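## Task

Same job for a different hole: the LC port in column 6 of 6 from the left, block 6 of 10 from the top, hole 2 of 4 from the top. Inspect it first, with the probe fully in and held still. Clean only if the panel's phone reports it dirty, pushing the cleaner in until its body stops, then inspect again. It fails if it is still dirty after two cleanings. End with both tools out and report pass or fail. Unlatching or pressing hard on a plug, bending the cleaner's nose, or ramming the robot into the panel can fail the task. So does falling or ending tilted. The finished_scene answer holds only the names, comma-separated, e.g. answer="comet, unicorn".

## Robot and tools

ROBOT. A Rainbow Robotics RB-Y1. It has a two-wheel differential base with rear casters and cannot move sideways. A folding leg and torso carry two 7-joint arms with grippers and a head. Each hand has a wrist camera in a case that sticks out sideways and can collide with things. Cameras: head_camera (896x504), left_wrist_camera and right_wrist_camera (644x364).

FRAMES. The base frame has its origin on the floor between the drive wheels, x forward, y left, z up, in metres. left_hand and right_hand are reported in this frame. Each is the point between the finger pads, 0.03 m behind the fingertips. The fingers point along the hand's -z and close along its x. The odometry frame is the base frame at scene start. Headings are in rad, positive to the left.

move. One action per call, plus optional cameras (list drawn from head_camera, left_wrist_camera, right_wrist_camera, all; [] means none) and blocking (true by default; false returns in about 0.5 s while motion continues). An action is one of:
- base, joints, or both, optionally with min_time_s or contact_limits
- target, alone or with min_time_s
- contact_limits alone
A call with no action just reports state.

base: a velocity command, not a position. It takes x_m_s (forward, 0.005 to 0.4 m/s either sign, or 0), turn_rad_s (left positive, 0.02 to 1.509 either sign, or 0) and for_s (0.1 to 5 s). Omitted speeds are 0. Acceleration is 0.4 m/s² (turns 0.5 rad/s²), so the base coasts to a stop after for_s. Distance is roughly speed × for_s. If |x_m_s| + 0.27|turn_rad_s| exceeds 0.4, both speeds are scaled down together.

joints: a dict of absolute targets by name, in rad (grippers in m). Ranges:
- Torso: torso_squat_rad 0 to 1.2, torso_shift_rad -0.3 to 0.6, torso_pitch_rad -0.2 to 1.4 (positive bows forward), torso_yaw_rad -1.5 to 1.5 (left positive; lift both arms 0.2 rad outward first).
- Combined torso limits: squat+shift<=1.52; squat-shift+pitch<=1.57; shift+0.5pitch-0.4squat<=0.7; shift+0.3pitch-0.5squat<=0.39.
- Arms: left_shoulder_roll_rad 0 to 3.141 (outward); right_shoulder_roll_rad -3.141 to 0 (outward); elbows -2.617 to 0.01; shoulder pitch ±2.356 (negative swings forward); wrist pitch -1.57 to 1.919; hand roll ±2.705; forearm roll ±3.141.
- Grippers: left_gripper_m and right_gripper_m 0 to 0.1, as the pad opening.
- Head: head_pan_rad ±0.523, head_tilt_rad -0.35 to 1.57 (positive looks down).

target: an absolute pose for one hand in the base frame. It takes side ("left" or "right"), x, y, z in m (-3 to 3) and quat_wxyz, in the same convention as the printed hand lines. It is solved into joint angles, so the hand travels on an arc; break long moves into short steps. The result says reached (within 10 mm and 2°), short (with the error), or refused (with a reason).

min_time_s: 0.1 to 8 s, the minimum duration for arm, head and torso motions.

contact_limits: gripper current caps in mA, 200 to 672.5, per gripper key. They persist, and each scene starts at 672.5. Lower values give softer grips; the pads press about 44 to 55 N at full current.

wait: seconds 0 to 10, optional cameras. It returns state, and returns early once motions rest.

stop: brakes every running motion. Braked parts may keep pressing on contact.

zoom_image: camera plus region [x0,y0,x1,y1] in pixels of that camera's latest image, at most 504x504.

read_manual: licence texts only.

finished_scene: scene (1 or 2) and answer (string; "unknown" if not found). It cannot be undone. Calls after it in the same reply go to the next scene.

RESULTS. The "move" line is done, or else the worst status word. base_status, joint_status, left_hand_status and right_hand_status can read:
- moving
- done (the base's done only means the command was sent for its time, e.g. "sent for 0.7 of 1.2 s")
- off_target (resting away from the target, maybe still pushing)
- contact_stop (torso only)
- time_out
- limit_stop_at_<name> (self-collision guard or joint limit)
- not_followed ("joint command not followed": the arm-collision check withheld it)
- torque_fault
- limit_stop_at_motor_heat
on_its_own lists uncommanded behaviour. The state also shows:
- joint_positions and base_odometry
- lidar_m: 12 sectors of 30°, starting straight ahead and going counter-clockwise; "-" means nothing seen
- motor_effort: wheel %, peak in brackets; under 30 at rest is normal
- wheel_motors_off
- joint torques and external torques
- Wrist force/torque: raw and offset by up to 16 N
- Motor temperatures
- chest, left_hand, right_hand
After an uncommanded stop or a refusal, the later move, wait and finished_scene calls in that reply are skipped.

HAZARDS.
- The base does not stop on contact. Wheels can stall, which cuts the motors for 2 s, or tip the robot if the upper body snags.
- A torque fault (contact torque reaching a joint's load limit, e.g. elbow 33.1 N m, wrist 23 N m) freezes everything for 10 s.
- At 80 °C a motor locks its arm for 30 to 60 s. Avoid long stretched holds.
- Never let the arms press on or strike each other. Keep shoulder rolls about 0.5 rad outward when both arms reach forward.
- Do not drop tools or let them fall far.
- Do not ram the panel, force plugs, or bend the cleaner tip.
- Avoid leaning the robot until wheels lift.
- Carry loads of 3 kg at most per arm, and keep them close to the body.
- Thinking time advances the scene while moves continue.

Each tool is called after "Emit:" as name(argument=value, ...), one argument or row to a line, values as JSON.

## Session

Emit:
move(
  joints={"head_tilt_rad": 0.5},
)

Emit:
zoom_image(
  camera="right_wrist_camera",
  region=[270, 70, 390, 150],
)

Emit:
zoom_image(
  camera="right_wrist_camera",
  region=[270, 160, 390, 240],
)

Scene clock: 0.63 s.
Joint torques (N m): left_arm=[-0.24 1.7 -0.44 0.53 0.25 -0.12 -0.13] | right_arm=[-7.81 -3.19 -3.88 -7.93 0.83 1.69 -0.19]
External joint torques (N m): left_arm=[0.49 0.97 -0.48 0.41 0.25 0.13 -0.13] | right_arm=[0.23 -0.57 -0.33 0.74 -0.11 0.29 -0.18]
Motor temperatures (°C): left_arm=[32 34 30 31 36 34 31] | right_arm=[36 28 31 31 36 35 45]
Wrist force (N): left_arm=[-1.5 -4.3 -3.0] | right_arm=[-2.3 16.3 5.6]
Wrist torque (N m): left_arm=[0.66 0.05 0.22] | right_arm=[-1.66 -0.15 -0.23]
Wrist force, peak (N): left_arm=[-1.2 -5.0 -3.1] | right_arm=[-2.2 16.6 5.5]
move: done
base_odometry: x=+0.000 y=+0.000 heading=+0.000
lidar_m: 1.12 1.04 2.07 2.03 2.11 2.90 4.37 3.64 2.69 2.59 2.03 1.34
base_status: not commanded
joint_positions: torso_squat_rad=+0.350 torso_shift_rad=+0.000 torso_pitch_rad=+0.000 torso_yaw_rad=+0.000 left_shoulder_pitch_rad=+0.035 left_shoulder_roll_rad=+0.019 left_shoulder_yaw_rad=+0.038 left_elbow_rad=-0.137 left_forearm_roll_rad=+0.011 left_wrist_pitch_rad=+0.031 left_hand_roll_rad=-0.010 left_gripper_m=+0.018 right_shoulder_pitch_rad=+0.061 right_shoulder_roll_rad=-0.401 right_shoulder_yaw_rad=+0.710 right_elbow_rad=-1.400 right_forearm_roll_rad=+1.864 right_wrist_pitch_rad=+0.765 right_hand_roll_rad=-0.731 right_gripper_m=+0.047 head_pan_rad=+0.000 head_tilt_rad=+0.500
joint_status: all done
wheel_motors_off: 0
motor_effort: left_wheel=-1(1) right_wheel=+3(3)
chest: x=-0.2280 y=+0.0008 z=+1.2475 quat_wxyz=(+1.000, -0.001, +0.000, +0.000) (m; base frame)
left_hand: x=-0.1938 y=+0.2370 z=+0.5627 quat_wxyz=(+0.999, +0.010, -0.037, +0.025) (m; base frame)
right_hand: x=+0.1912 y=-0.1952 z=+0.9277 quat_wxyz=(+0.497, -0.507, -0.502, +0.494) (m; base frame)
pictures: head_camera, left_wrist_camera, right_wrist_camera

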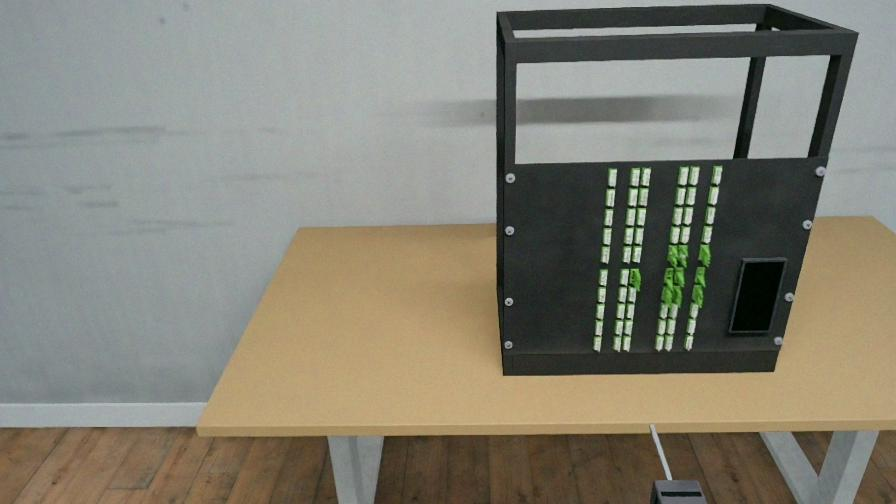

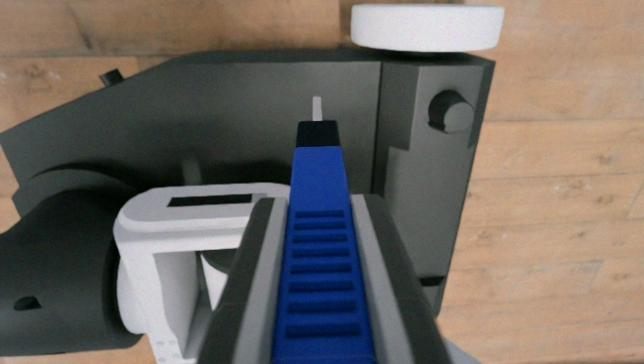

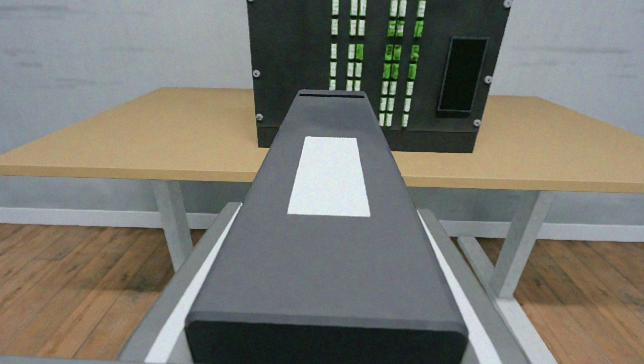

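Scaled by 4.200 from the camera's 644x364 image, which has a finer 920x520 frame.

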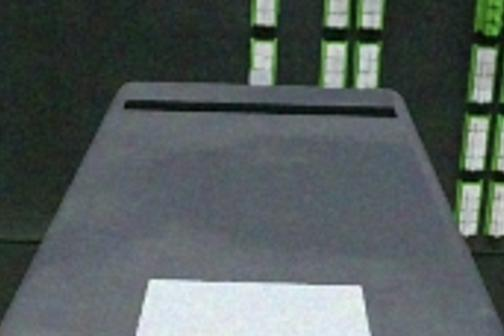

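Scaled by 4.200 from the camera's 644x364 image, which has a finer 920x520 frame.

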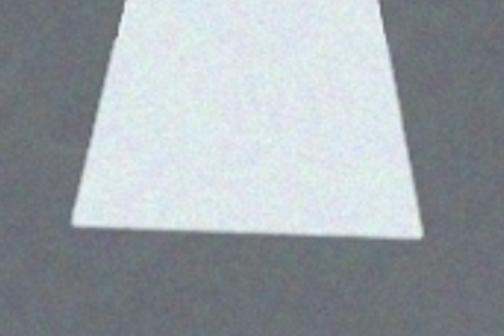

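Emit:
move(
  target={"side":"right","x":0.06,"y":-0.24,"z":0.95,"quat_wxyz":[0.5,-0.5,-0.5,0.5]},
  min_time_s=2,
  cameras=[],
)

Emit:
move(
  base={"turn_rad_s":-0.5,"for_s":2.186},
  joints={"left_shoulder_roll_rad":0.3,"head_tilt_rad":0.7},
  cameras=[],
)

Emit:
move(
  base={"x_m_s":0.2,"for_s":2.2},
  cameras=[],
)

Emit:
move(
  base={"turn_rad_s":0.5,"for_s":2.2},
  cameras=["head_camera"],
)

Scene clock: 7.43 s.
Joint torques (N m): left_arm=[-0.09 1.73 -0.4 0.64 0.21 -0.23 -0.08] | right_arm=[-0.5 -7.1 -2.9 -8.83 1.29 2.17 -0.57]
External joint torques (N m): left_arm=[0.64 0.99 -0.44 0.52 0.21 0.03 -0.07] | right_arm=[-0.26 -1.31 -0.02 -0.54 0.25 0.72 -0.56]
Motor temperatures (°C): left_arm=[32 34 30 31 36 34 31] | right_arm=[36 28 31 31 36 35 45]
Wrist force (N): left_arm=[-1.3 -4.5 -2.6] | right_arm=[-2.2 16.2 5.3]
Wrist torque (N m): left_arm=[0.68 0.09 0.26] | right_arm=[-1.64 -0.13 -0.25]
Wrist force, peak (N): left_arm=[-1.9 -4.8 -3.1] | right_arm=[-2.2 16.6 5.8]
move: done
base_odometry: x=+0.000 y=+0.000 heading=+0.000
lidar_m: 1.11 1.05 2.07 2.03 2.11 2.92 4.37 3.63 2.69 2.59 2.04 1.34
base_status: not commanded
joint_positions: torso_squat_rad=+0.350 torso_shift_rad=+0.000 torso_pitch_rad=+0.000 torso_yaw_rad=+0.000 left_shoulder_pitch_rad=+0.035 left_shoulder_roll_rad=+0.019 left_shoulder_yaw_rad=+0.038 left_elbow_rad=-0.137 left_forearm_roll_rad=+0.011 left_wrist_pitch_rad=+0.031 left_hand_roll_rad=-0.010 left_gripper_m=+0.018 right_shoulder_pitch_rad=+0.448 right_shoulder_roll_rad=-0.664 right_shoulder_yaw_rad=+0.760 right_elbow_rad=-1.783 right_forearm_roll_rad=+1.948 right_wrist_pitch_rad=+0.883 right_hand_roll_rad=-0.770 right_gripper_m=+0.047 head_pan_rad=+0.000 head_tilt_rad=+0.500
joint_status: all done
wheel_motors_off: 0
motor_effort: left_wheel=+0(1) right_wheel=+0(4)
chest: x=-0.2280 y=+0.0008 z=+1.2475 quat_wxyz=(+1.000, -0.001, +0.000, +0.000) (m; base frame)
left_hand: x=-0.1938 y=+0.2370 z=+0.5627 quat_wxyz=(+0.999, +0.010, -0.037, +0.025) (m; base frame)
right_hand: x=+0.0601 y=-0.2400 z=+0.9499 quat_wxyz=(+0.500, -0.500, -0.500, +0.500) (m; base frame)
right_hand_status: reached (checked arc, planned for 2.0 s): 0 mm and 0.0 deg off.
pictures: none
No camera images: "cameras" was empty.

Scene clock: 11.10 s.
Joint torques (N m): left_arm=[-0.32 8.26 -0.02 0.28 0.32 -0.24 0.06] | right_arm=[-0.27 -6.86 -3.11 -8.38 1.23 2 -0.54]
External joint torques (N m): left_arm=[0.36 -0.52 -0.57 0.26 0.3 0.03 0.06] | right_arm=[-0.03 -1.07 -0.24 -0.09 0.19 0.55 -0.54]
Motor temperatures (°C): left_arm=[32 34 30 31 36 34 31] | right_arm=[36 28 31 31 36 35 45]
Wrist force (N): left_arm=[-1.9 -6.3 -3.1] | right_arm=[-2.1 16.3 5.5]
Wrist torque (N m): left_arm=[0.78 -0.04 0.25] | right_arm=[-1.66 -0.13 -0.25]
Wrist force, peak (N): left_arm=[-2.2 -6.9 -3.1] | right_arm=[-2.3 16.6 5.4]
move: done
base_odometry: x=+0.000 y=+0.000 heading=-1.100
lidar_m: 2.14 1.34 1.44 1.07 2.00 2.03 2.09 2.75 4.37 3.83 2.73 2.59
base_status: done (sent for 2.2 of 2.2 s)
joint_positions: torso_squat_rad=+0.350 torso_shift_rad=+0.000 torso_pitch_rad=+0.000 torso_yaw_rad=+0.000 left_shoulder_pitch_rad=+0.035 left_shoulder_roll_rad=+0.300 left_shoulder_yaw_rad=+0.038 left_elbow_rad=-0.137 left_forearm_roll_rad=+0.011 left_wrist_pitch_rad=+0.031 left_hand_roll_rad=-0.010 left_gripper_m=+0.018 right_shoulder_pitch_rad=+0.448 right_shoulder_roll_rad=-0.665 right_shoulder_yaw_rad=+0.760 right_elbow_rad=-1.783 right_forearm_roll_rad=+1.948 right_wrist_pitch_rad=+0.883 right_hand_roll_rad=-0.770 right_gripper_m=+0.047 head_pan_rad=+0.000 head_tilt_rad=+0.700
joint_status: all done
wheel_motors_off: 0
motor_effort: left_wheel=+8(33) right_wheel=+2(26)
chest: x=-0.2280 y=+0.0008 z=+1.2475 quat_wxyz=(+1.000, -0.001, +0.000, +0.000) (m; base frame)
left_hand: x=-0.1952 y=+0.4483 z=+0.5971 quat_wxyz=(+0.988, +0.150, -0.038, +0.015) (m; base frame)
right_hand: x=+0.0600 y=-0.2400 z=+0.9499 quat_wxyz=(+0.500, -0.500, -0.500, +0.500) (m; base frame)
pictures: none
No camera images: "cameras" was empty.

Scene clock: 14.37 s.
Joint torques (N m): left_arm=[0.42 8.07 0.23 0.53 0.29 -0.3 -0.17] | right_arm=[-1.01 -7.34 -3.3 -8.45 1.17 1.92 -0.56]
External joint torques (N m): left_arm=[1.1 -0.71 -0.32 0.51 0.28 -0.03 -0.17] | right_arm=[-0.78 -1.55 -0.43 -0.16 0.13 0.47 -0.55]
Motor temperatures (°C): left_arm=[32 34 30 31 36 34 31] | right_arm=[36 28 31 31 36 35 45]
Wrist force (N): left_arm=[-1.6 -6.1 -2.2] | right_arm=[-1.9 16.2 5.4]
Wrist torque (N m): left_arm=[0.75 0.01 0.25] | right_arm=[-1.64 -0.10 -0.26]
Wrist force, peak (N): left_arm=[-1.9 -6.3 -3.3] | right_arm=[-2.2 16.5 6.1]
move: done
base_odometry: x=+0.199 y=-0.392 heading=-1.100
lidar_m: 1.84 0.93 1.24 1.08 1.74 2.42 2.49 3.28 4.57 3.27 2.32 2.20
base_status: done (sent for 2.2 of 2.2 s)
joint_positions: torso_squat_rad=+0.350 torso_shift_rad=+0.000 torso_pitch_rad=+0.000 torso_yaw_rad=+0.000 left_shoulder_pitch_rad=+0.035 left_shoulder_roll_rad=+0.300 left_shoulder_yaw_rad=+0.038 left_elbow_rad=-0.137 left_forearm_roll_rad=+0.011 left_wrist_pitch_rad=+0.031 left_hand_roll_rad=-0.010 left_gripper_m=+0.018 right_shoulder_pitch_rad=+0.448 right_shoulder_roll_rad=-0.665 right_shoulder_yaw_rad=+0.760 right_elbow_rad=-1.783 right_forearm_roll_rad=+1.948 right_wrist_pitch_rad=+0.883 right_hand_roll_rad=-0.770 right_gripper_m=+0.047 head_pan_rad=+0.000 head_tilt_rad=+0.700
joint_status: not commanded
wheel_motors_off: 0
motor_effort: left_wheel=-7(34) right_wheel=+4(24)
chest: x=-0.2279 y=+0.0008 z=+1.2475 quat_wxyz=(+1.000, -0.001, +0.000, +0.000) (m; base frame)
left_hand: x=-0.1951 y=+0.4483 z=+0.5971 quat_wxyz=(+0.988, +0.150, -0.038, +0.015) (m; base frame)
right_hand: x=+0.0600 y=-0.2400 z=+0.9498 quat_wxyz=(+0.500, -0.500, -0.500, +0.500) (m; base frame)
pictures: none
No camera images: "cameras" was empty.

Scene clock: 18.03 s.
Joint torques (N m): left_arm=[0.54 8.16 0.27 0.46 0.29 -0.22 -0.08] | right_arm=[-1.1 -7.13 -3.35 -8.3 1.14 2.07 -0.57]
External joint torques (N m): left_arm=[1.22 -0.63 -0.29 0.44 0.28 0.05 -0.08] | right_arm=[-0.87 -1.35 -0.48 -0.01 0.1 0.62 -0.57]
Motor temperatures (°C): left_arm=[32 34 30 31 36 34 31] | right_arm=[36 28 31 31 36 35 45]
Wrist force (N): left_arm=[-1.6 -6.1 -2.4] | right_arm=[-2.3 16.1 5.4]
Wrist torque (N m): left_arm=[0.74 0.01 0.23] | right_arm=[-1.62 -0.15 -0.25]
Wrist force, peak (N): left_arm=[-2.2 -6.5 -2.8] | right_arm=[-2.1 16.4 5.8]
move: done
base_odometry: x=+0.199 y=-0.392 heading=-0.001
lidar_m: 1.23 1.05 1.80 2.42 2.52 3.46 4.58 3.10 2.28 2.20 1.75 0.94
base_status: done (sent for 2.2 of 2.2 s)
joint_positions: torso_squat_rad=+0.350 torso_shift_rad=+0.000 torso_pitch_rad=+0.000 torso_yaw_rad=+0.000 left_shoulder_pitch_rad=+0.035 left_shoulder_roll_rad=+0.300 left_shoulder_yaw_rad=+0.038 left_elbow_rad=-0.137 left_forearm_roll_rad=+0.011 left_wrist_pitch_rad=+0.031 left_hand_roll_rad=-0.010 left_gripper_m=+0.018 right_shoulder_pitch_rad=+0.448 right_shoulder_roll_rad=-0.665 right_shoulder_yaw_rad=+0.760 right_elbow_rad=-1.783 right_forearm_roll_rad=+1.948 right_wrist_pitch_rad=+0.883 right_hand_roll_rad=-0.770 right_gripper_m=+0.047 head_pan_rad=+0.000 head_tilt_rad=+0.700
joint_status: not commanded
wheel_motors_off: 0
motor_effort: left_wheel=+4(32) right_wheel=+7(22)
chest: x=-0.2279 y=+0.0008 z=+1.2475 quat_wxyz=(+1.000, -0.001, +0.000, +0.000) (m; base frame)
left_hand: x=-0.1951 y=+0.4483 z=+0.5971 quat_wxyz=(+0.988, +0.150, -0.038, +0.015) (m; base frame)
right_hand: x=+0.0600 y=-0.2400 z=+0.9498 quat_wxyz=(+0.500, -0.500, -0.500, +0.500) (m; base frame)
pictures: head_camera

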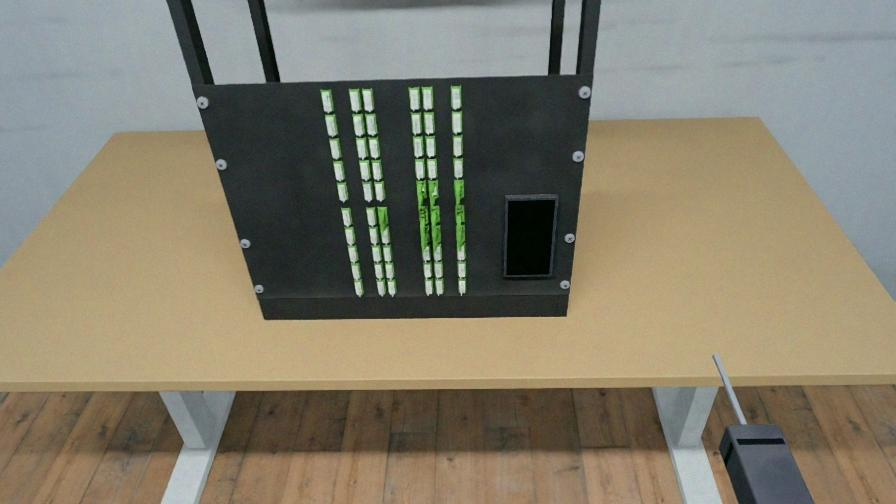

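Emit:
move(
  target={"side":"right","x":0.17,"y":-0.18,"z":0.95,"quat_wxyz":[0.5,-0.5,-0.5,0.5]},
  min_time_s=1.5,
  cameras=[],
)

Emit:
move(
  joints={"torso_yaw_rad":0.55,"head_pan_rad":-0.52},
  cameras=["head_camera"],
)

Emit:
move(
  target={"side":"right","x":0.235,"y":0.04,"z":0.925,"quat_wxyz":[0.502,-0.515,-0.498,0.485]},
  min_time_s=2,
  cameras=["head_camera","right_wrist_camera"],
)

Emit:
zoom_image(
  camera="right_wrist_camera",
  region=[270, 0, 390, 120],
)

Emit:
zoom_image(
  camera="right_wrist_camera",
  region=[20, 0, 260, 230],
)

Emit:
zoom_image(
  camera="right_wrist_camera",
  region=[270, 0, 510, 230],
)

Scene clock: 21.07 s.
Joint torques (N m): left_arm=[0.35 8.18 0.35 0.55 0.18 -0.15 -0.1] | right_arm=[-8.08 -0.89 -4.63 -8.76 1.03 1.54 0.01]
External joint torques (N m): left_arm=[1.02 -0.61 -0.2 0.53 0.17 0.12 -0.1] | right_arm=[-1.7 1.11 -1.51 0.65 -0.01 0.45 0.02]
Motor temperatures (°C): left_arm=[32 34 30 31 36 34 31] | right_arm=[36 28 31 31 36 35 45]
Wrist force (N): left_arm=[-1.7 -6.1 -2.5] | right_arm=[-2.6 16.3 5.1]
Wrist torque (N m): left_arm=[0.74 -0.01 0.23] | right_arm=[-1.65 -0.14 -0.25]
Wrist force, peak (N): left_arm=[-1.7 -6.5 -2.8] | right_arm=[-2.3 16.7 5.5]
move: done
base_odometry: x=+0.199 y=-0.392 heading=-0.001
lidar_m: 1.24 1.05 1.80 2.42 2.52 3.46 4.57 3.11 2.28 2.20 1.76 0.94
base_status: not commanded
joint_positions: torso_squat_rad=+0.350 torso_shift_rad=+0.000 torso_pitch_rad=+0.000 torso_yaw_rad=+0.000 left_shoulder_pitch_rad=+0.035 left_shoulder_roll_rad=+0.300 left_shoulder_yaw_rad=+0.038 left_elbow_rad=-0.137 left_forearm_roll_rad=+0.011 left_wrist_pitch_rad=+0.031 left_hand_roll_rad=-0.010 left_gripper_m=+0.018 right_shoulder_pitch_rad=+0.162 right_shoulder_roll_rad=-0.412 right_shoulder_yaw_rad=+0.700 right_elbow_rad=-1.602 right_forearm_roll_rad=+1.781 right_wrist_pitch_rad=+0.718 right_hand_roll_rad=-0.553 right_gripper_m=+0.047 head_pan_rad=+0.000 head_tilt_rad=+0.700
joint_status: all done
wheel_motors_off: 0
motor_effort: left_wheel=+4(4) right_wheel=+6(9)
chest: x=-0.2279 y=+0.0008 z=+1.2475 quat_wxyz=(+1.000, -0.001, +0.000, +0.000) (m; base frame)
left_hand: x=-0.1951 y=+0.4483 z=+0.5971 quat_wxyz=(+0.988, +0.150, -0.038, +0.015) (m; base frame)
right_hand: x=+0.1698 y=-0.1800 z=+0.9498 quat_wxyz=(+0.500, -0.500, -0.500, +0.500) (m; base frame)
right_hand_status: reached (checked arc, planned for 1.5 s): 0 mm and 0.0 deg off.
pictures: none
No camera images: "cameras" was empty.

Scene clock: 22.80 s.
Joint torques (N m): left_arm=[0.01 8.39 -0.1 0.2 0.19 -0.18 -0.13] | right_arm=[-7.15 -1.07 -4.01 -9.08 1.05 1.47 0.04]
External joint torques (N m): left_arm=[0.67 -0.42 -0.66 0.17 0.17 0.08 -0.13] | right_arm=[-0.78 0.91 -0.89 0.33 0 0.37 0.04]
Motor temperatures (°C): left_arm=[32 34 30 31 36 34 31] | right_arm=[36 28 31 31 36 35 45]
Wrist force (N): left_arm=[-1.6 -6.0 -2.6] | right_arm=[-2.3 16.4 5.1]
Wrist torque (N m): left_arm=[0.74 -0.01 0.23] | right_arm=[-1.65 -0.13 -0.25]
Wrist force, peak (N): left_arm=[-1.5 -6.6 -2.5] | right_arm=[-2.5 16.6 5.5]
move: done
base_odometry: x=+0.199 y=-0.392 heading=-0.001
lidar_m: 1.24 1.06 1.81 2.41 2.52 3.46 4.58 3.10 2.28 2.20 1.75 0.95
base_status: not commanded
joint_positions: torso_squat_rad=+0.350 torso_shift_rad=+0.000 torso_pitch_rad=+0.000 torso_yaw_rad=+0.550 left_shoulder_pitch_rad=+0.035 left_shoulder_roll_rad=+0.300 left_shoulder_yaw_rad=+0.038 left_elbow_rad=-0.137 left_forearm_roll_rad=+0.011 left_wrist_pitch_rad=+0.031 left_hand_roll_rad=-0.010 left_gripper_m=+0.018 right_shoulder_pitch_rad=+0.162 right_shoulder_roll_rad=-0.412 right_shoulder_yaw_rad=+0.700 right_elbow_rad=-1.602 right_forearm_roll_rad=+1.781 right_wrist_pitch_rad=+0.718 right_hand_roll_rad=-0.553 right_gripper_m=+0.047 head_pan_rad=-0.520 head_tilt_rad=+0.700
joint_status: all done
wheel_motors_off: 0
motor_effort: left_wheel=+4(4) right_wheel=+7(10)
chest: x=-0.2279 y=+0.0008 z=+1.2475 quat_wxyz=(+0.962, -0.001, +0.000, +0.272) (m; base frame)
left_hand: x=-0.4345 y=+0.3992 z=+0.5972 quat_wxyz=(+0.947, +0.155, +0.005, +0.282) (m; base frame)
right_hand: x=+0.2055 y=+0.0545 z=+0.9495 quat_wxyz=(+0.346, -0.345, -0.617, +0.617) (m; base frame)
pictures: head_camera

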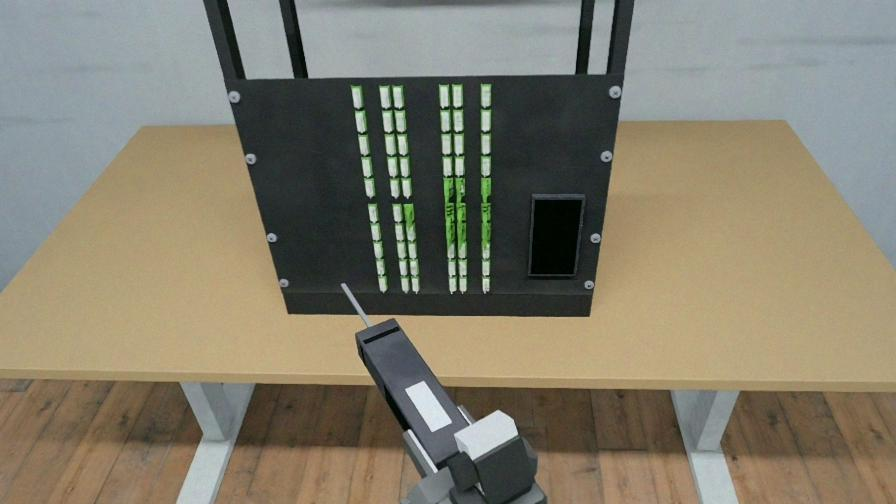

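Scene clock: 25.13 s.
Joint torques (N m): left_arm=[-0.06 8.26 0.28 0.06 0.18 -0.37 -0.12] | right_arm=[-11.22 4.28 -1.48 -7.7 1.79 1.39 0.04]
External joint torques (N m): left_arm=[0.6 -0.55 -0.27 0.04 0.16 -0.1 -0.12] | right_arm=[-1.37 0.52 -1.33 0.9 0.1 0.45 0.05]
Motor temperatures (°C): left_arm=[32 34 30 31 36 34 31] | right_arm=[36 28 31 31 36 35 45]
Wrist force (N): left_arm=[-1.7 -6.1 -2.6] | right_arm=[-2.6 16.4 5.7]
Wrist torque (N m): left_arm=[0.77 0.00 0.24] | right_arm=[-1.68 -0.16 -0.24]
Wrist force, peak (N): left_arm=[-1.5 -6.7 -2.6] | right_arm=[-2.2 16.9 5.6]
move: done
base_odometry: x=+0.199 y=-0.392 heading=-0.001
lidar_m: 1.24 1.06 1.80 2.41 2.52 3.46 4.57 3.11 2.29 2.20 1.75 0.94
base_status: not commanded
joint_positions: torso_squat_rad=+0.350 torso_shift_rad=+0.000 torso_pitch_rad=+0.000 torso_yaw_rad=+0.550 left_shoulder_pitch_rad=+0.035 left_shoulder_roll_rad=+0.300 left_shoulder_yaw_rad=+0.038 left_elbow_rad=-0.137 left_forearm_roll_rad=+0.011 left_wrist_pitch_rad=+0.031 left_hand_roll_rad=-0.010 left_gripper_m=+0.018 right_shoulder_pitch_rad=-0.043 right_shoulder_roll_rad=+0.000 right_shoulder_yaw_rad=+0.575 right_elbow_rad=-1.117 right_forearm_roll_rad=+1.745 right_wrist_pitch_rad=+1.208 right_hand_roll_rad=-0.462 right_gripper_m=+0.047 head_pan_rad=-0.520 head_tilt_rad=+0.700
joint_status: all done
wheel_motors_off: 0
motor_effort: left_wheel=+4(4) right_wheel=+6(10)
chest: x=-0.2279 y=+0.0008 z=+1.2475 quat_wxyz=(+0.962, -0.001, +0.000, +0.272) (m; base frame)
left_hand: x=-0.4345 y=+0.3992 z=+0.5972 quat_wxyz=(+0.947, +0.155, +0.005, +0.282) (m; base frame)
right_hand: x=+0.2350 y=+0.0395 z=+0.9257 quat_wxyz=(+0.501, -0.514, -0.498, +0.487) (m; base frame)
right_hand_status: reached (checked arc, planned for 2.0 s): 1 mm and 0.3 deg off.
pictures: head_camera, right_wrist_camera

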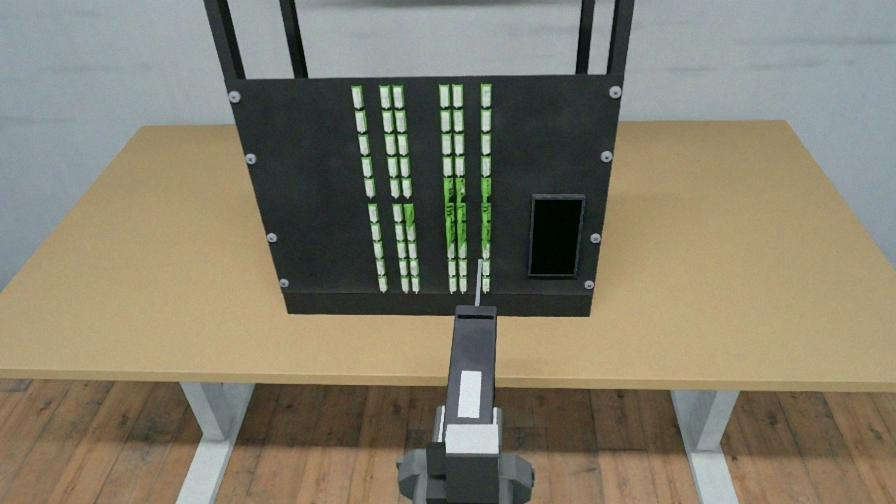

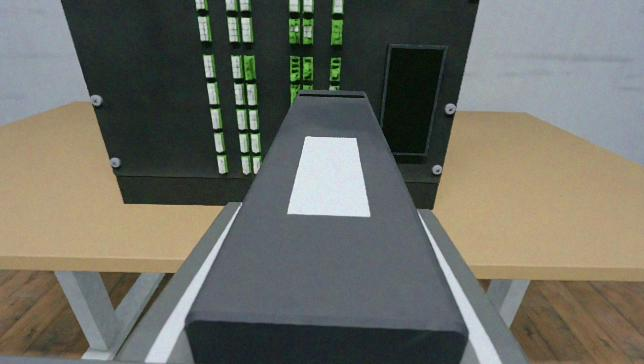

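Scaled by 4.200 from the camera's 644x364 image, which has a finer 920x520 frame.

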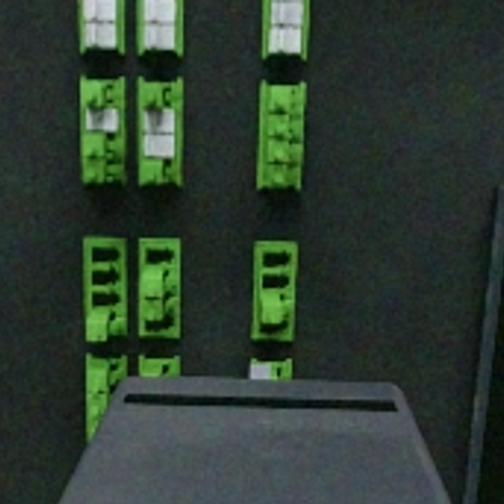

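Scaled by 2.100 from the camera's 644x364 image, which has a finer 920x520 frame.

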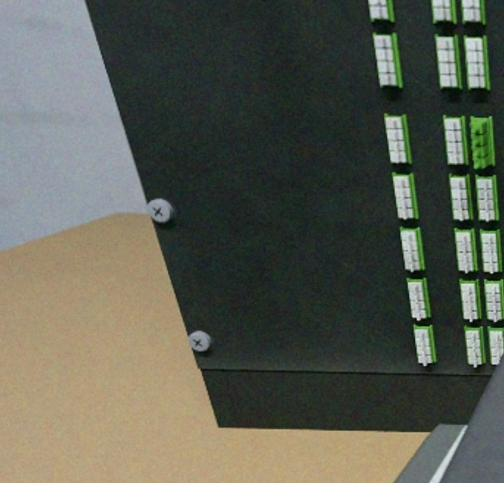

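Scaled by 2.100 from the camera's 644x364 image, which has a finer 920x520 frame.

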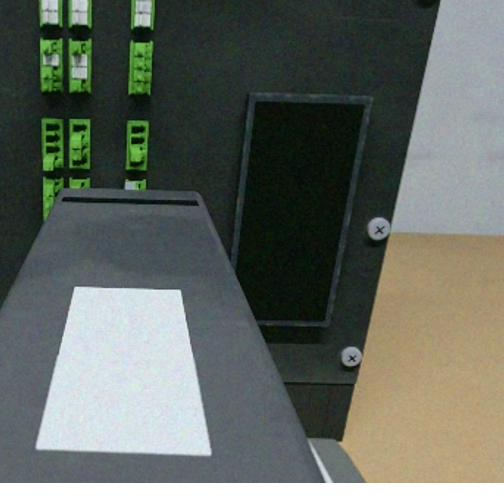

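Emit:
move(
  target={"side":"right","x":0.235,"y":0.030,"z":0.926,"quat_wxyz":[0.49005,-0.50245,-0.51005,0.49745]},
  min_time_s=1.5,
  cameras=["head_camera","right_wrist_camera"],
)

Emit:
zoom_image(
  camera="right_wrist_camera",
  region=[290, 30, 370, 110],
)

Emit:
zoom_image(
  camera="right_wrist_camera",
  region=[20, 0, 260, 230],
)

Emit:
zoom_image(
  camera="right_wrist_camera",
  region=[270, 0, 510, 230],
)

Emit:
zoom_image(
  camera="head_camera",
  region=[440, 180, 540, 280],
)

Scene clock: 29.17 s.
Joint torques (N m): left_arm=[-0.26 8.39 0.28 -0.07 0.36 -0.26 -0.08] | right_arm=[-8.01 0.65 0.07 -9.22 1.72 1.06 -0.59]
External joint torques (N m): left_arm=[0.4 -0.42 -0.27 -0.1 0.34 0.01 -0.08] | right_arm=[1.1 -2.2 0.61 -0.5 0.07 0.12 -0.58]
Motor temperatures (°C): left_arm=[32 34 30 31 36 34 31] | right_arm=[36 28 31 31 36 35 45]
Wrist force (N): left_arm=[-2.0 -6.1 -2.5] | right_arm=[-2.3 16.6 5.6]
Wrist torque (N m): left_arm=[0.76 -0.02 0.24] | right_arm=[-1.68 -0.12 -0.22]
Wrist force, peak (N): left_arm=[-1.8 -6.5 -3.1] | right_arm=[-2.2 16.7 5.8]
move: done
base_odometry: x=+0.199 y=-0.392 heading=-0.001
lidar_m: 1.24 1.06 1.79 2.41 2.52 3.46 4.58 3.11 2.28 2.20 1.76 0.94
base_status: not commanded
joint_positions: torso_squat_rad=+0.350 torso_shift_rad=+0.000 torso_pitch_rad=+0.000 torso_yaw_rad=+0.550 left_shoulder_pitch_rad=+0.035 left_shoulder_roll_rad=+0.300 left_shoulder_yaw_rad=+0.038 left_elbow_rad=-0.137 left_forearm_roll_rad=+0.011 left_wrist_pitch_rad=+0.031 left_hand_roll_rad=-0.010 left_gripper_m=+0.018 right_shoulder_pitch_rad=+0.005 right_shoulder_roll_rad=-0.057 right_shoulder_yaw_rad=+0.593 right_elbow_rad=-1.195 right_forearm_roll_rad=+1.744 right_wrist_pitch_rad=+1.161 right_hand_roll_rad=-0.464 right_gripper_m=+0.047 head_pan_rad=-0.520 head_tilt_rad=+0.700
joint_status: all done
wheel_motors_off: 0
motor_effort: left_wheel=+4(4) right_wheel=+8(11)
chest: x=-0.2279 y=+0.0008 z=+1.2475 quat_wxyz=(+0.962, -0.001, +0.000, +0.272) (m; base frame)
left_hand: x=-0.4345 y=+0.3992 z=+0.5972 quat_wxyz=(+0.947, +0.155, +0.005, +0.282) (m; base frame)
right_hand: x=+0.2350 y=+0.0301 z=+0.9260 quat_wxyz=(+0.490, -0.502, -0.510, +0.497) (m; base frame)
right_hand_status: reached (checked arc, planned for 1.5 s): 0 mm and 0.0 deg off.
pictures: head_camera, right_wrist_camera

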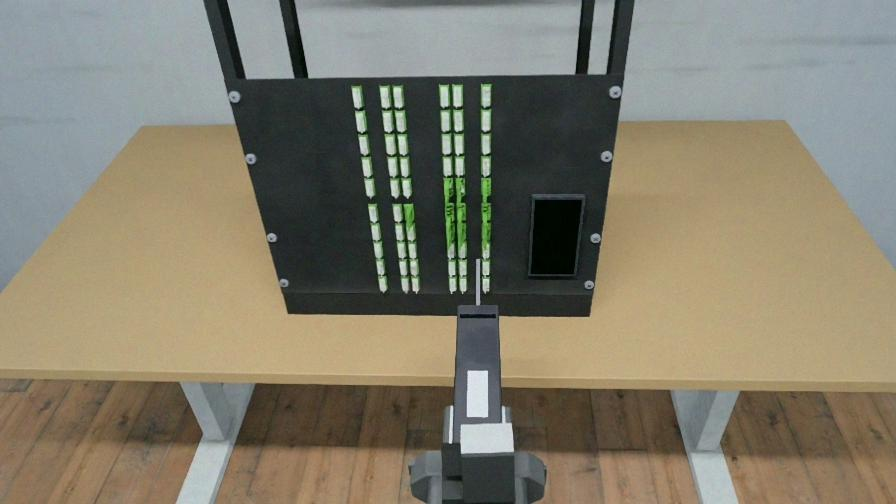

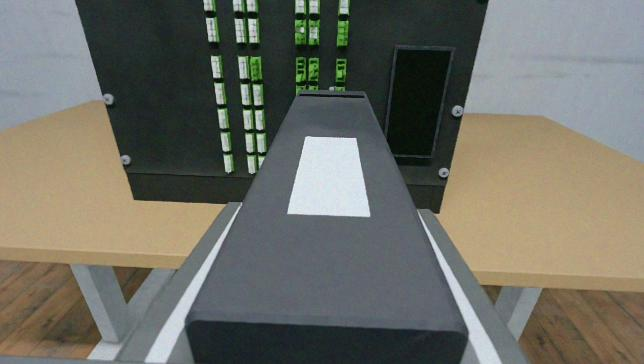

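Scaled by 6.300 from the camera's 644x364 image, which has a finer 920x520 frame.

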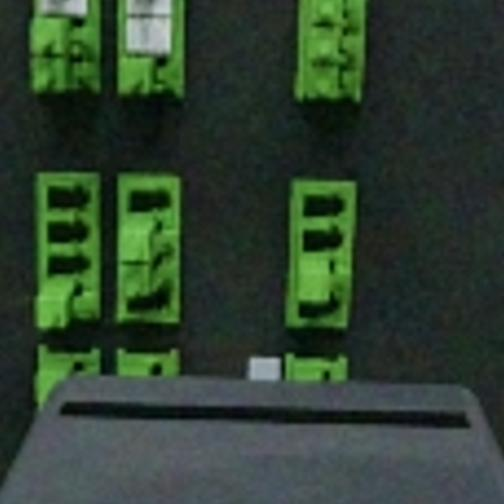

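Scaled by 2.100 from the camera's 644x364 image, which has a finer 920x520 frame.

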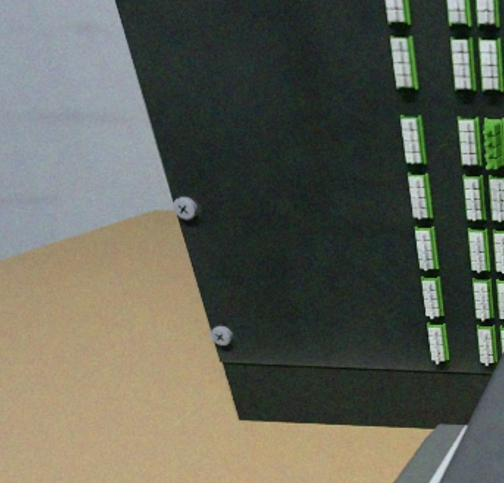

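Scaled by 2.100 from the camera's 644x364 image, which has a finer 920x520 frame.

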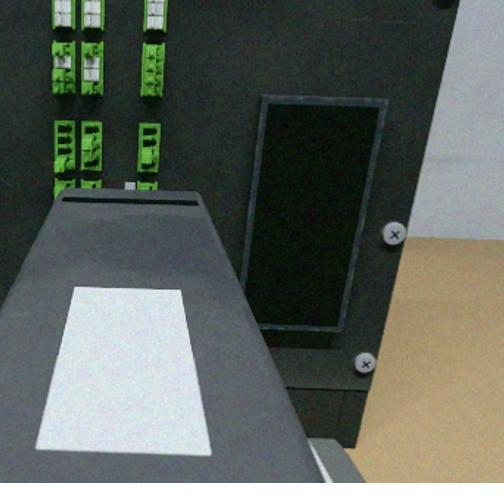

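Scaled by 5.040 from the camera's 896x504 image, which has a finer 1280x720 frame.

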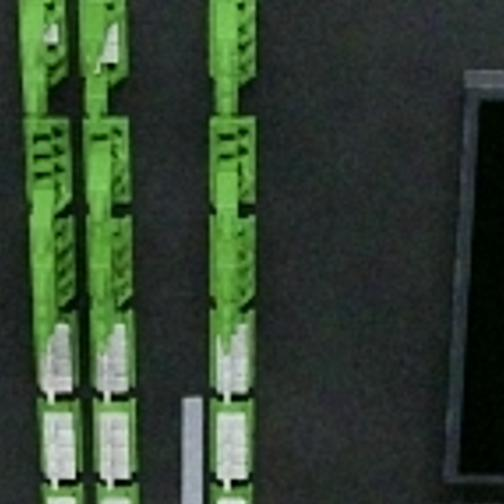

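Emit:
move(
  target={"side":"right","x":0.285,"y":0.0262,"z":0.932,"quat_wxyz":[0.49226,-0.50574,-0.50776,0.49424]},
  min_time_s=2,
  cameras=["head_camera","right_wrist_camera"],
)

Emit:
zoom_image(
  camera="right_wrist_camera",
  region=[310, 50, 360, 100],
)

Emit:
zoom_image(
  camera="right_wrist_camera",
  region=[0, 0, 240, 230],
)

Emit:
zoom_image(
  camera="right_wrist_camera",
  region=[270, 0, 510, 230],
)

Emit:
zoom_image(
  camera="head_camera",
  region=[460, 190, 510, 240],
)

Scene clock: 33.87 s.
Joint torques (N m): left_arm=[-0.22 8.48 0.02 0.24 0.29 -0.39 -0.13] | right_arm=[-13.26 -1.05 -2.62 -7.87 1.56 1.16 -0.57]
External joint torques (N m): left_arm=[0.44 -0.33 -0.53 0.21 0.28 -0.12 -0.13] | right_arm=[-1.76 -2.1 -1.38 0.87 -0.02 0.21 -0.57]
Motor temperatures (°C): left_arm=[32 34 30 31 36 34 31] | right_arm=[36 28 31 31 36 35 45]
Wrist force (N): left_arm=[-1.1 -6.2 -2.5] | right_arm=[-2.2 16.5 5.5]
Wrist torque (N m): left_arm=[0.75 0.09 0.26] | right_arm=[-1.68 -0.10 -0.23]
Wrist force, peak (N): left_arm=[-1.9 -6.6 -3.0] | right_arm=[-2.0 16.8 5.8]
move: done
base_odometry: x=+0.199 y=-0.392 heading=-0.001
lidar_m: 1.24 1.05 1.80 2.41 2.52 3.46 4.57 3.10 2.29 2.21 1.75 0.94
base_status: not commanded
joint_positions: torso_squat_rad=+0.350 torso_shift_rad=+0.000 torso_pitch_rad=+0.000 torso_yaw_rad=+0.550 left_shoulder_pitch_rad=+0.035 left_shoulder_roll_rad=+0.300 left_shoulder_yaw_rad=+0.038 left_elbow_rad=-0.137 left_forearm_roll_rad=+0.011 left_wrist_pitch_rad=+0.031 left_hand_roll_rad=-0.010 left_gripper_m=+0.018 right_shoulder_pitch_rad=-0.105 right_shoulder_roll_rad=-0.089 right_shoulder_yaw_rad=+0.518 right_elbow_rad=-1.122 right_forearm_roll_rad=+1.685 right_wrist_pitch_rad=+1.095 right_hand_roll_rad=-0.474 right_gripper_m=+0.047 head_pan_rad=-0.520 head_tilt_rad=+0.700
joint_status: all done
wheel_motors_off: 0
motor_effort: left_wheel=+4(4) right_wheel=+8(10)
chest: x=-0.2279 y=+0.0008 z=+1.2475 quat_wxyz=(+0.962, -0.001, +0.000, +0.272) (m; base frame)
left_hand: x=-0.4345 y=+0.3992 z=+0.5972 quat_wxyz=(+0.947, +0.155, +0.005, +0.282) (m; base frame)
right_hand: x=+0.2845 y=+0.0261 z=+0.9321 quat_wxyz=(+0.493, -0.505, -0.507, +0.495) (m; base frame)
right_hand_status: reached (checked arc, planned for 2.0 s): 1 mm and 0.1 deg off.
pictures: head_camera, right_wrist_camera

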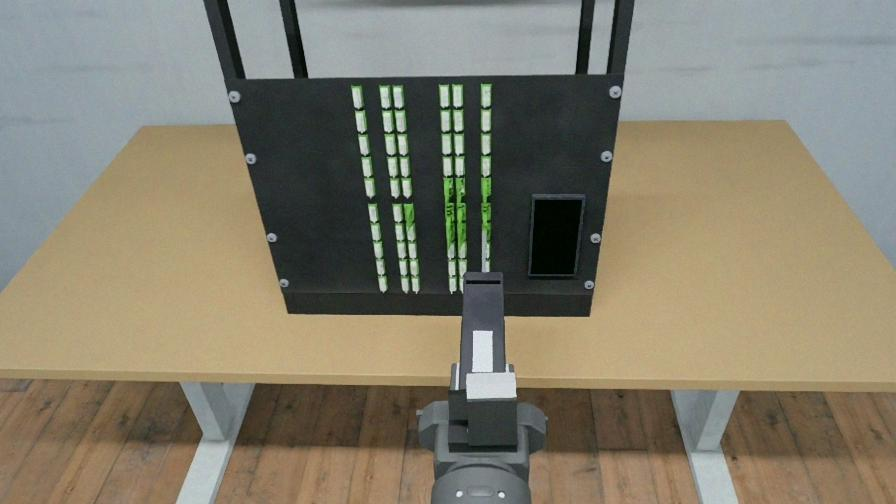

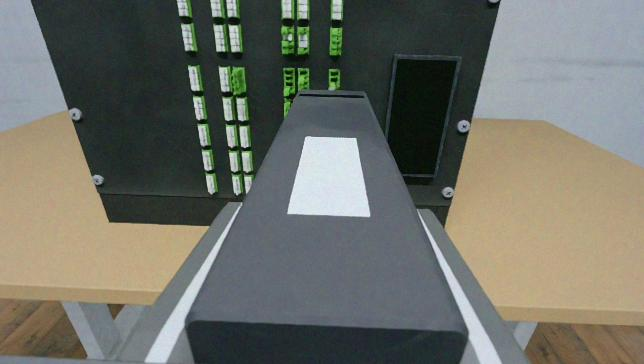

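Scaled by 10.080 from the camera's 644x364 image, which has a finer 920x520 frame.

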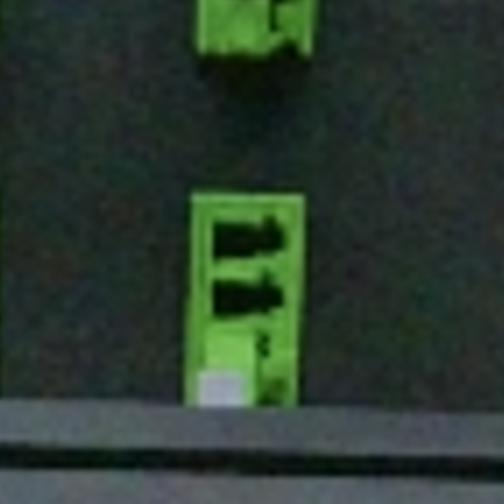

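Scaled by 2.100 from the camera's 644x364 image, which has a finer 920x520 frame.

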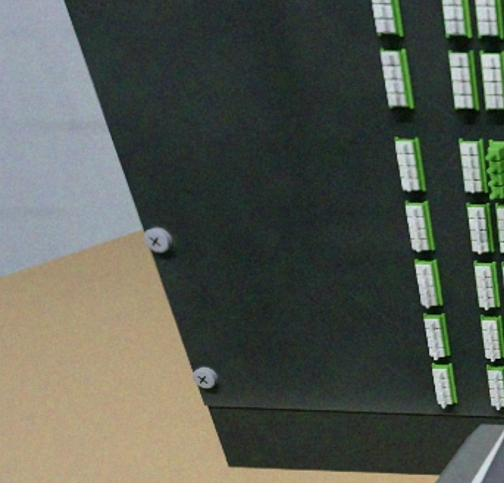

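Scaled by 2.100 from the camera's 644x364 image, which has a finer 920x520 frame.

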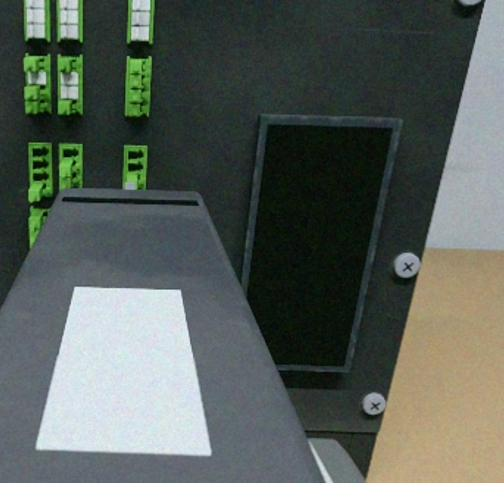

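Scaled by 10.080 from the camera's 896x504 image, which has a finer 1280x720 frame.

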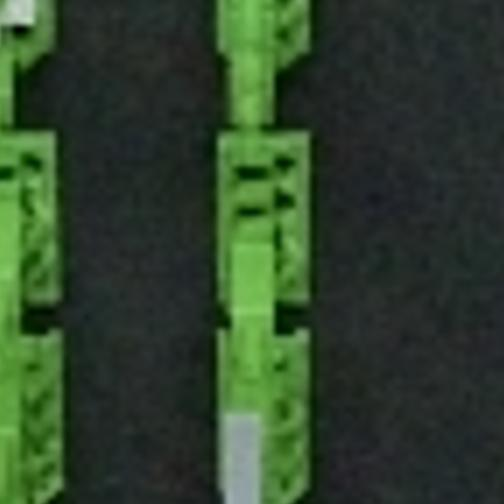

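Emit:
zoom_image(
  camera="right_wrist_camera",
  region=[55, 95, 115, 195],
)

Emit:
zoom_image(
  camera="right_wrist_camera",
  region=[430, 110, 490, 210],
)

Emit:
zoom_image(
  camera="right_wrist_camera",
  region=[370, 45, 480, 185],
)

Emit:
zoom_image(
  camera="right_wrist_camera",
  region=[270, 80, 390, 150],
)

Emit:
zoom_image(
  camera="right_wrist_camera",
  region=[270, 160, 390, 230],
)

Scaled by 5.040 from the camera's 644x364 image, which has a finer 920x520 frame.

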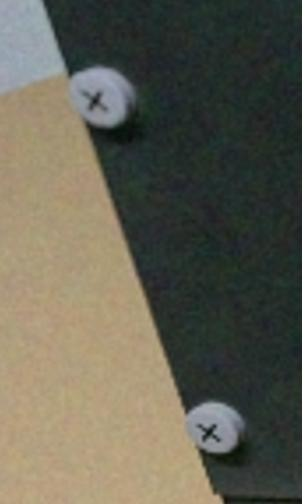

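Scaled by 5.040 from the camera's 644x364 image, which has a finer 920x520 frame.

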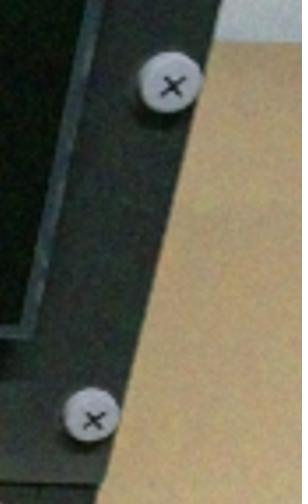

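Scaled by 3.600 from the camera's 644x364 image, which has a finer 920x520 frame.

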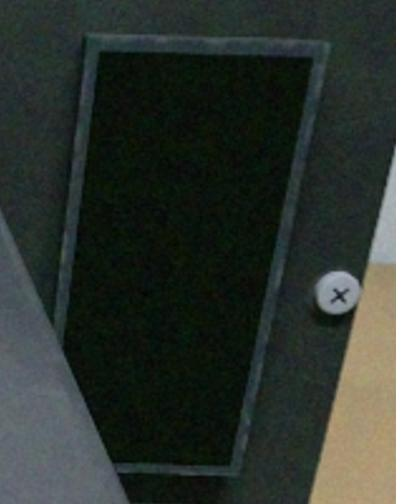

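Scaled by 4.200 from the camera's 644x364 image, which has a finer 920x520 frame.

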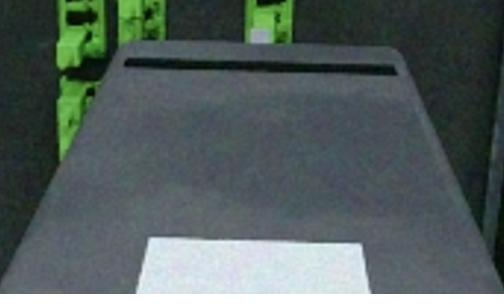

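Scaled by 4.200 from the camera's 644x364 image, which has a finer 920x520 frame.

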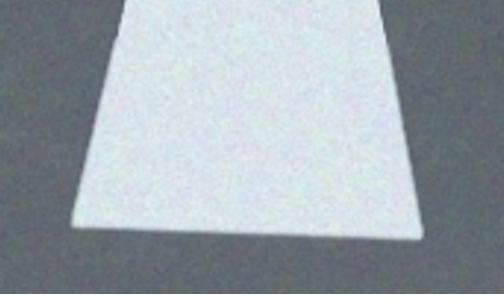

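Emit:
move(
  target={"side":"right","x":0.312,"y":0.0260,"z":0.9336,"quat_wxyz":[0.49226,-0.50574,-0.50776,0.49424]},
  min_time_s=2,
  cameras=["head_camera","right_wrist_camera"],
)

Emit:
zoom_image(
  camera="right_wrist_camera",
  region=[310, 50, 360, 100],
)

Emit:
zoom_image(
  camera="head_camera",
  region=[460, 190, 510, 240],
)

Scene clock: 39.17 s.
Joint torques (N m): left_arm=[0.14 8.23 0.37 0.16 0.32 -0.34 -0.15] | right_arm=[-14.42 -2.27 -2.91 -7.82 1.55 1.23 -0.52]
External joint torques (N m): left_arm=[0.8 -0.58 -0.19 0.13 0.3 -0.08 -0.15] | right_arm=[-1.44 -2.27 -1.38 0.78 0.04 0.22 -0.52]
Motor temperatures (°C): left_arm=[32 34 30 31 36 34 31] | right_arm=[36 28 31 31 36 35 45]
Wrist force (N): left_arm=[-1.5 -5.9 -2.7] | right_arm=[-2.1 16.2 5.6]
Wrist torque (N m): left_arm=[0.72 0.02 0.24] | right_arm=[-1.65 -0.11 -0.23]
Wrist force, peak (N): left_arm=[-1.3 -6.7 -3.2] | right_arm=[-2.2 16.7 5.5]
move: done
base_odometry: x=+0.199 y=-0.392 heading=-0.001
lidar_m: 1.24 1.06 1.79 2.41 2.52 3.46 4.58 3.11 2.28 2.21 1.75 0.94
base_status: not commanded
joint_positions: torso_squat_rad=+0.350 torso_shift_rad=+0.000 torso_pitch_rad=+0.000 torso_yaw_rad=+0.550 left_shoulder_pitch_rad=+0.035 left_shoulder_roll_rad=+0.300 left_shoulder_yaw_rad=+0.038 left_elbow_rad=-0.137 left_forearm_roll_rad=+0.011 left_wrist_pitch_rad=+0.031 left_hand_roll_rad=-0.010 left_gripper_m=+0.018 right_shoulder_pitch_rad=-0.182 right_shoulder_roll_rad=-0.104 right_shoulder_yaw_rad=+0.485 right_elbow_rad=-1.039 right_forearm_roll_rad=+1.664 right_wrist_pitch_rad=+1.064 right_hand_roll_rad=-0.506 right_gripper_m=+0.047 head_pan_rad=-0.520 head_tilt_rad=+0.700
joint_status: all done
wheel_motors_off: 0
motor_effort: left_wheel=+4(4) right_wheel=+7(9)
chest: x=-0.2279 y=+0.0008 z=+1.2475 quat_wxyz=(+0.962, -0.001, +0.000, +0.272) (m; base frame)
left_hand: x=-0.4345 y=+0.3992 z=+0.5972 quat_wxyz=(+0.947, +0.155, +0.005, +0.282) (m; base frame)
right_hand: x=+0.3117 y=+0.0261 z=+0.9335 quat_wxyz=(+0.492, -0.505, -0.508, +0.495) (m; base frame)
right_hand_status: reached (checked arc, planned for 2.0 s): 0 mm and 0.1 deg off.
pictures: head_camera, right_wrist_camera

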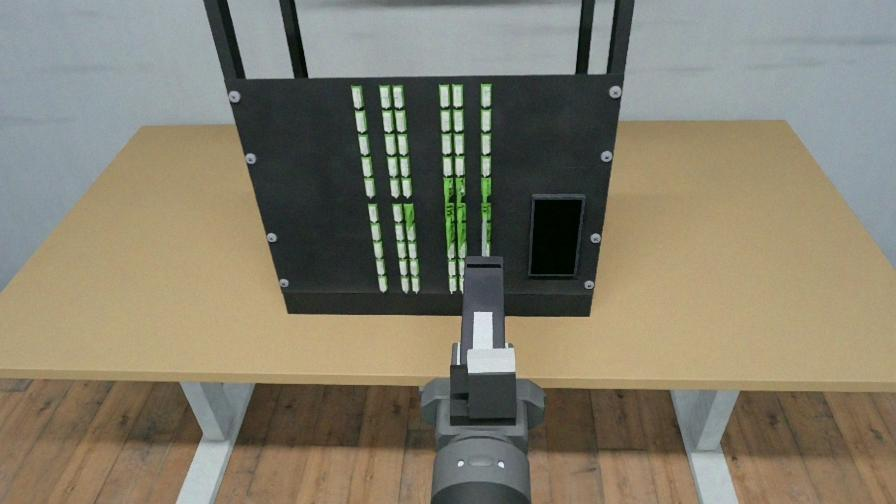

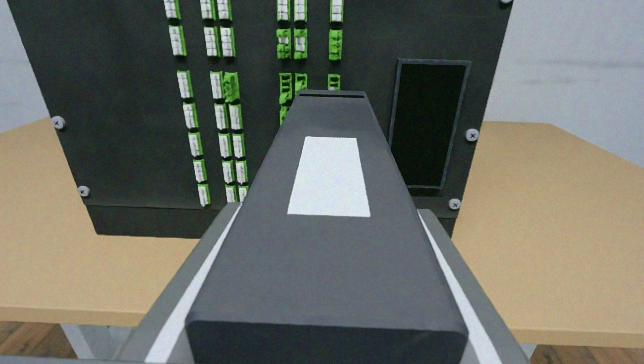

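Scaled by 10.080 from the camera's 644x364 image, which has a finer 920x520 frame.

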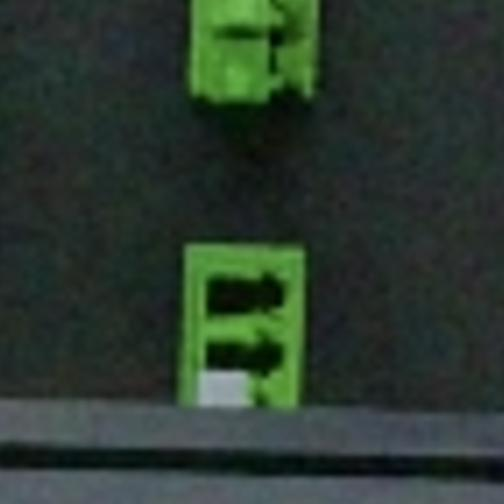

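Scaled by 10.080 from the camera's 896x504 image, which has a finer 1280x720 frame.

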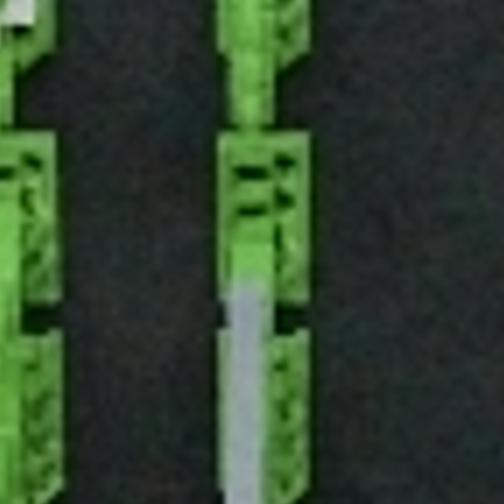

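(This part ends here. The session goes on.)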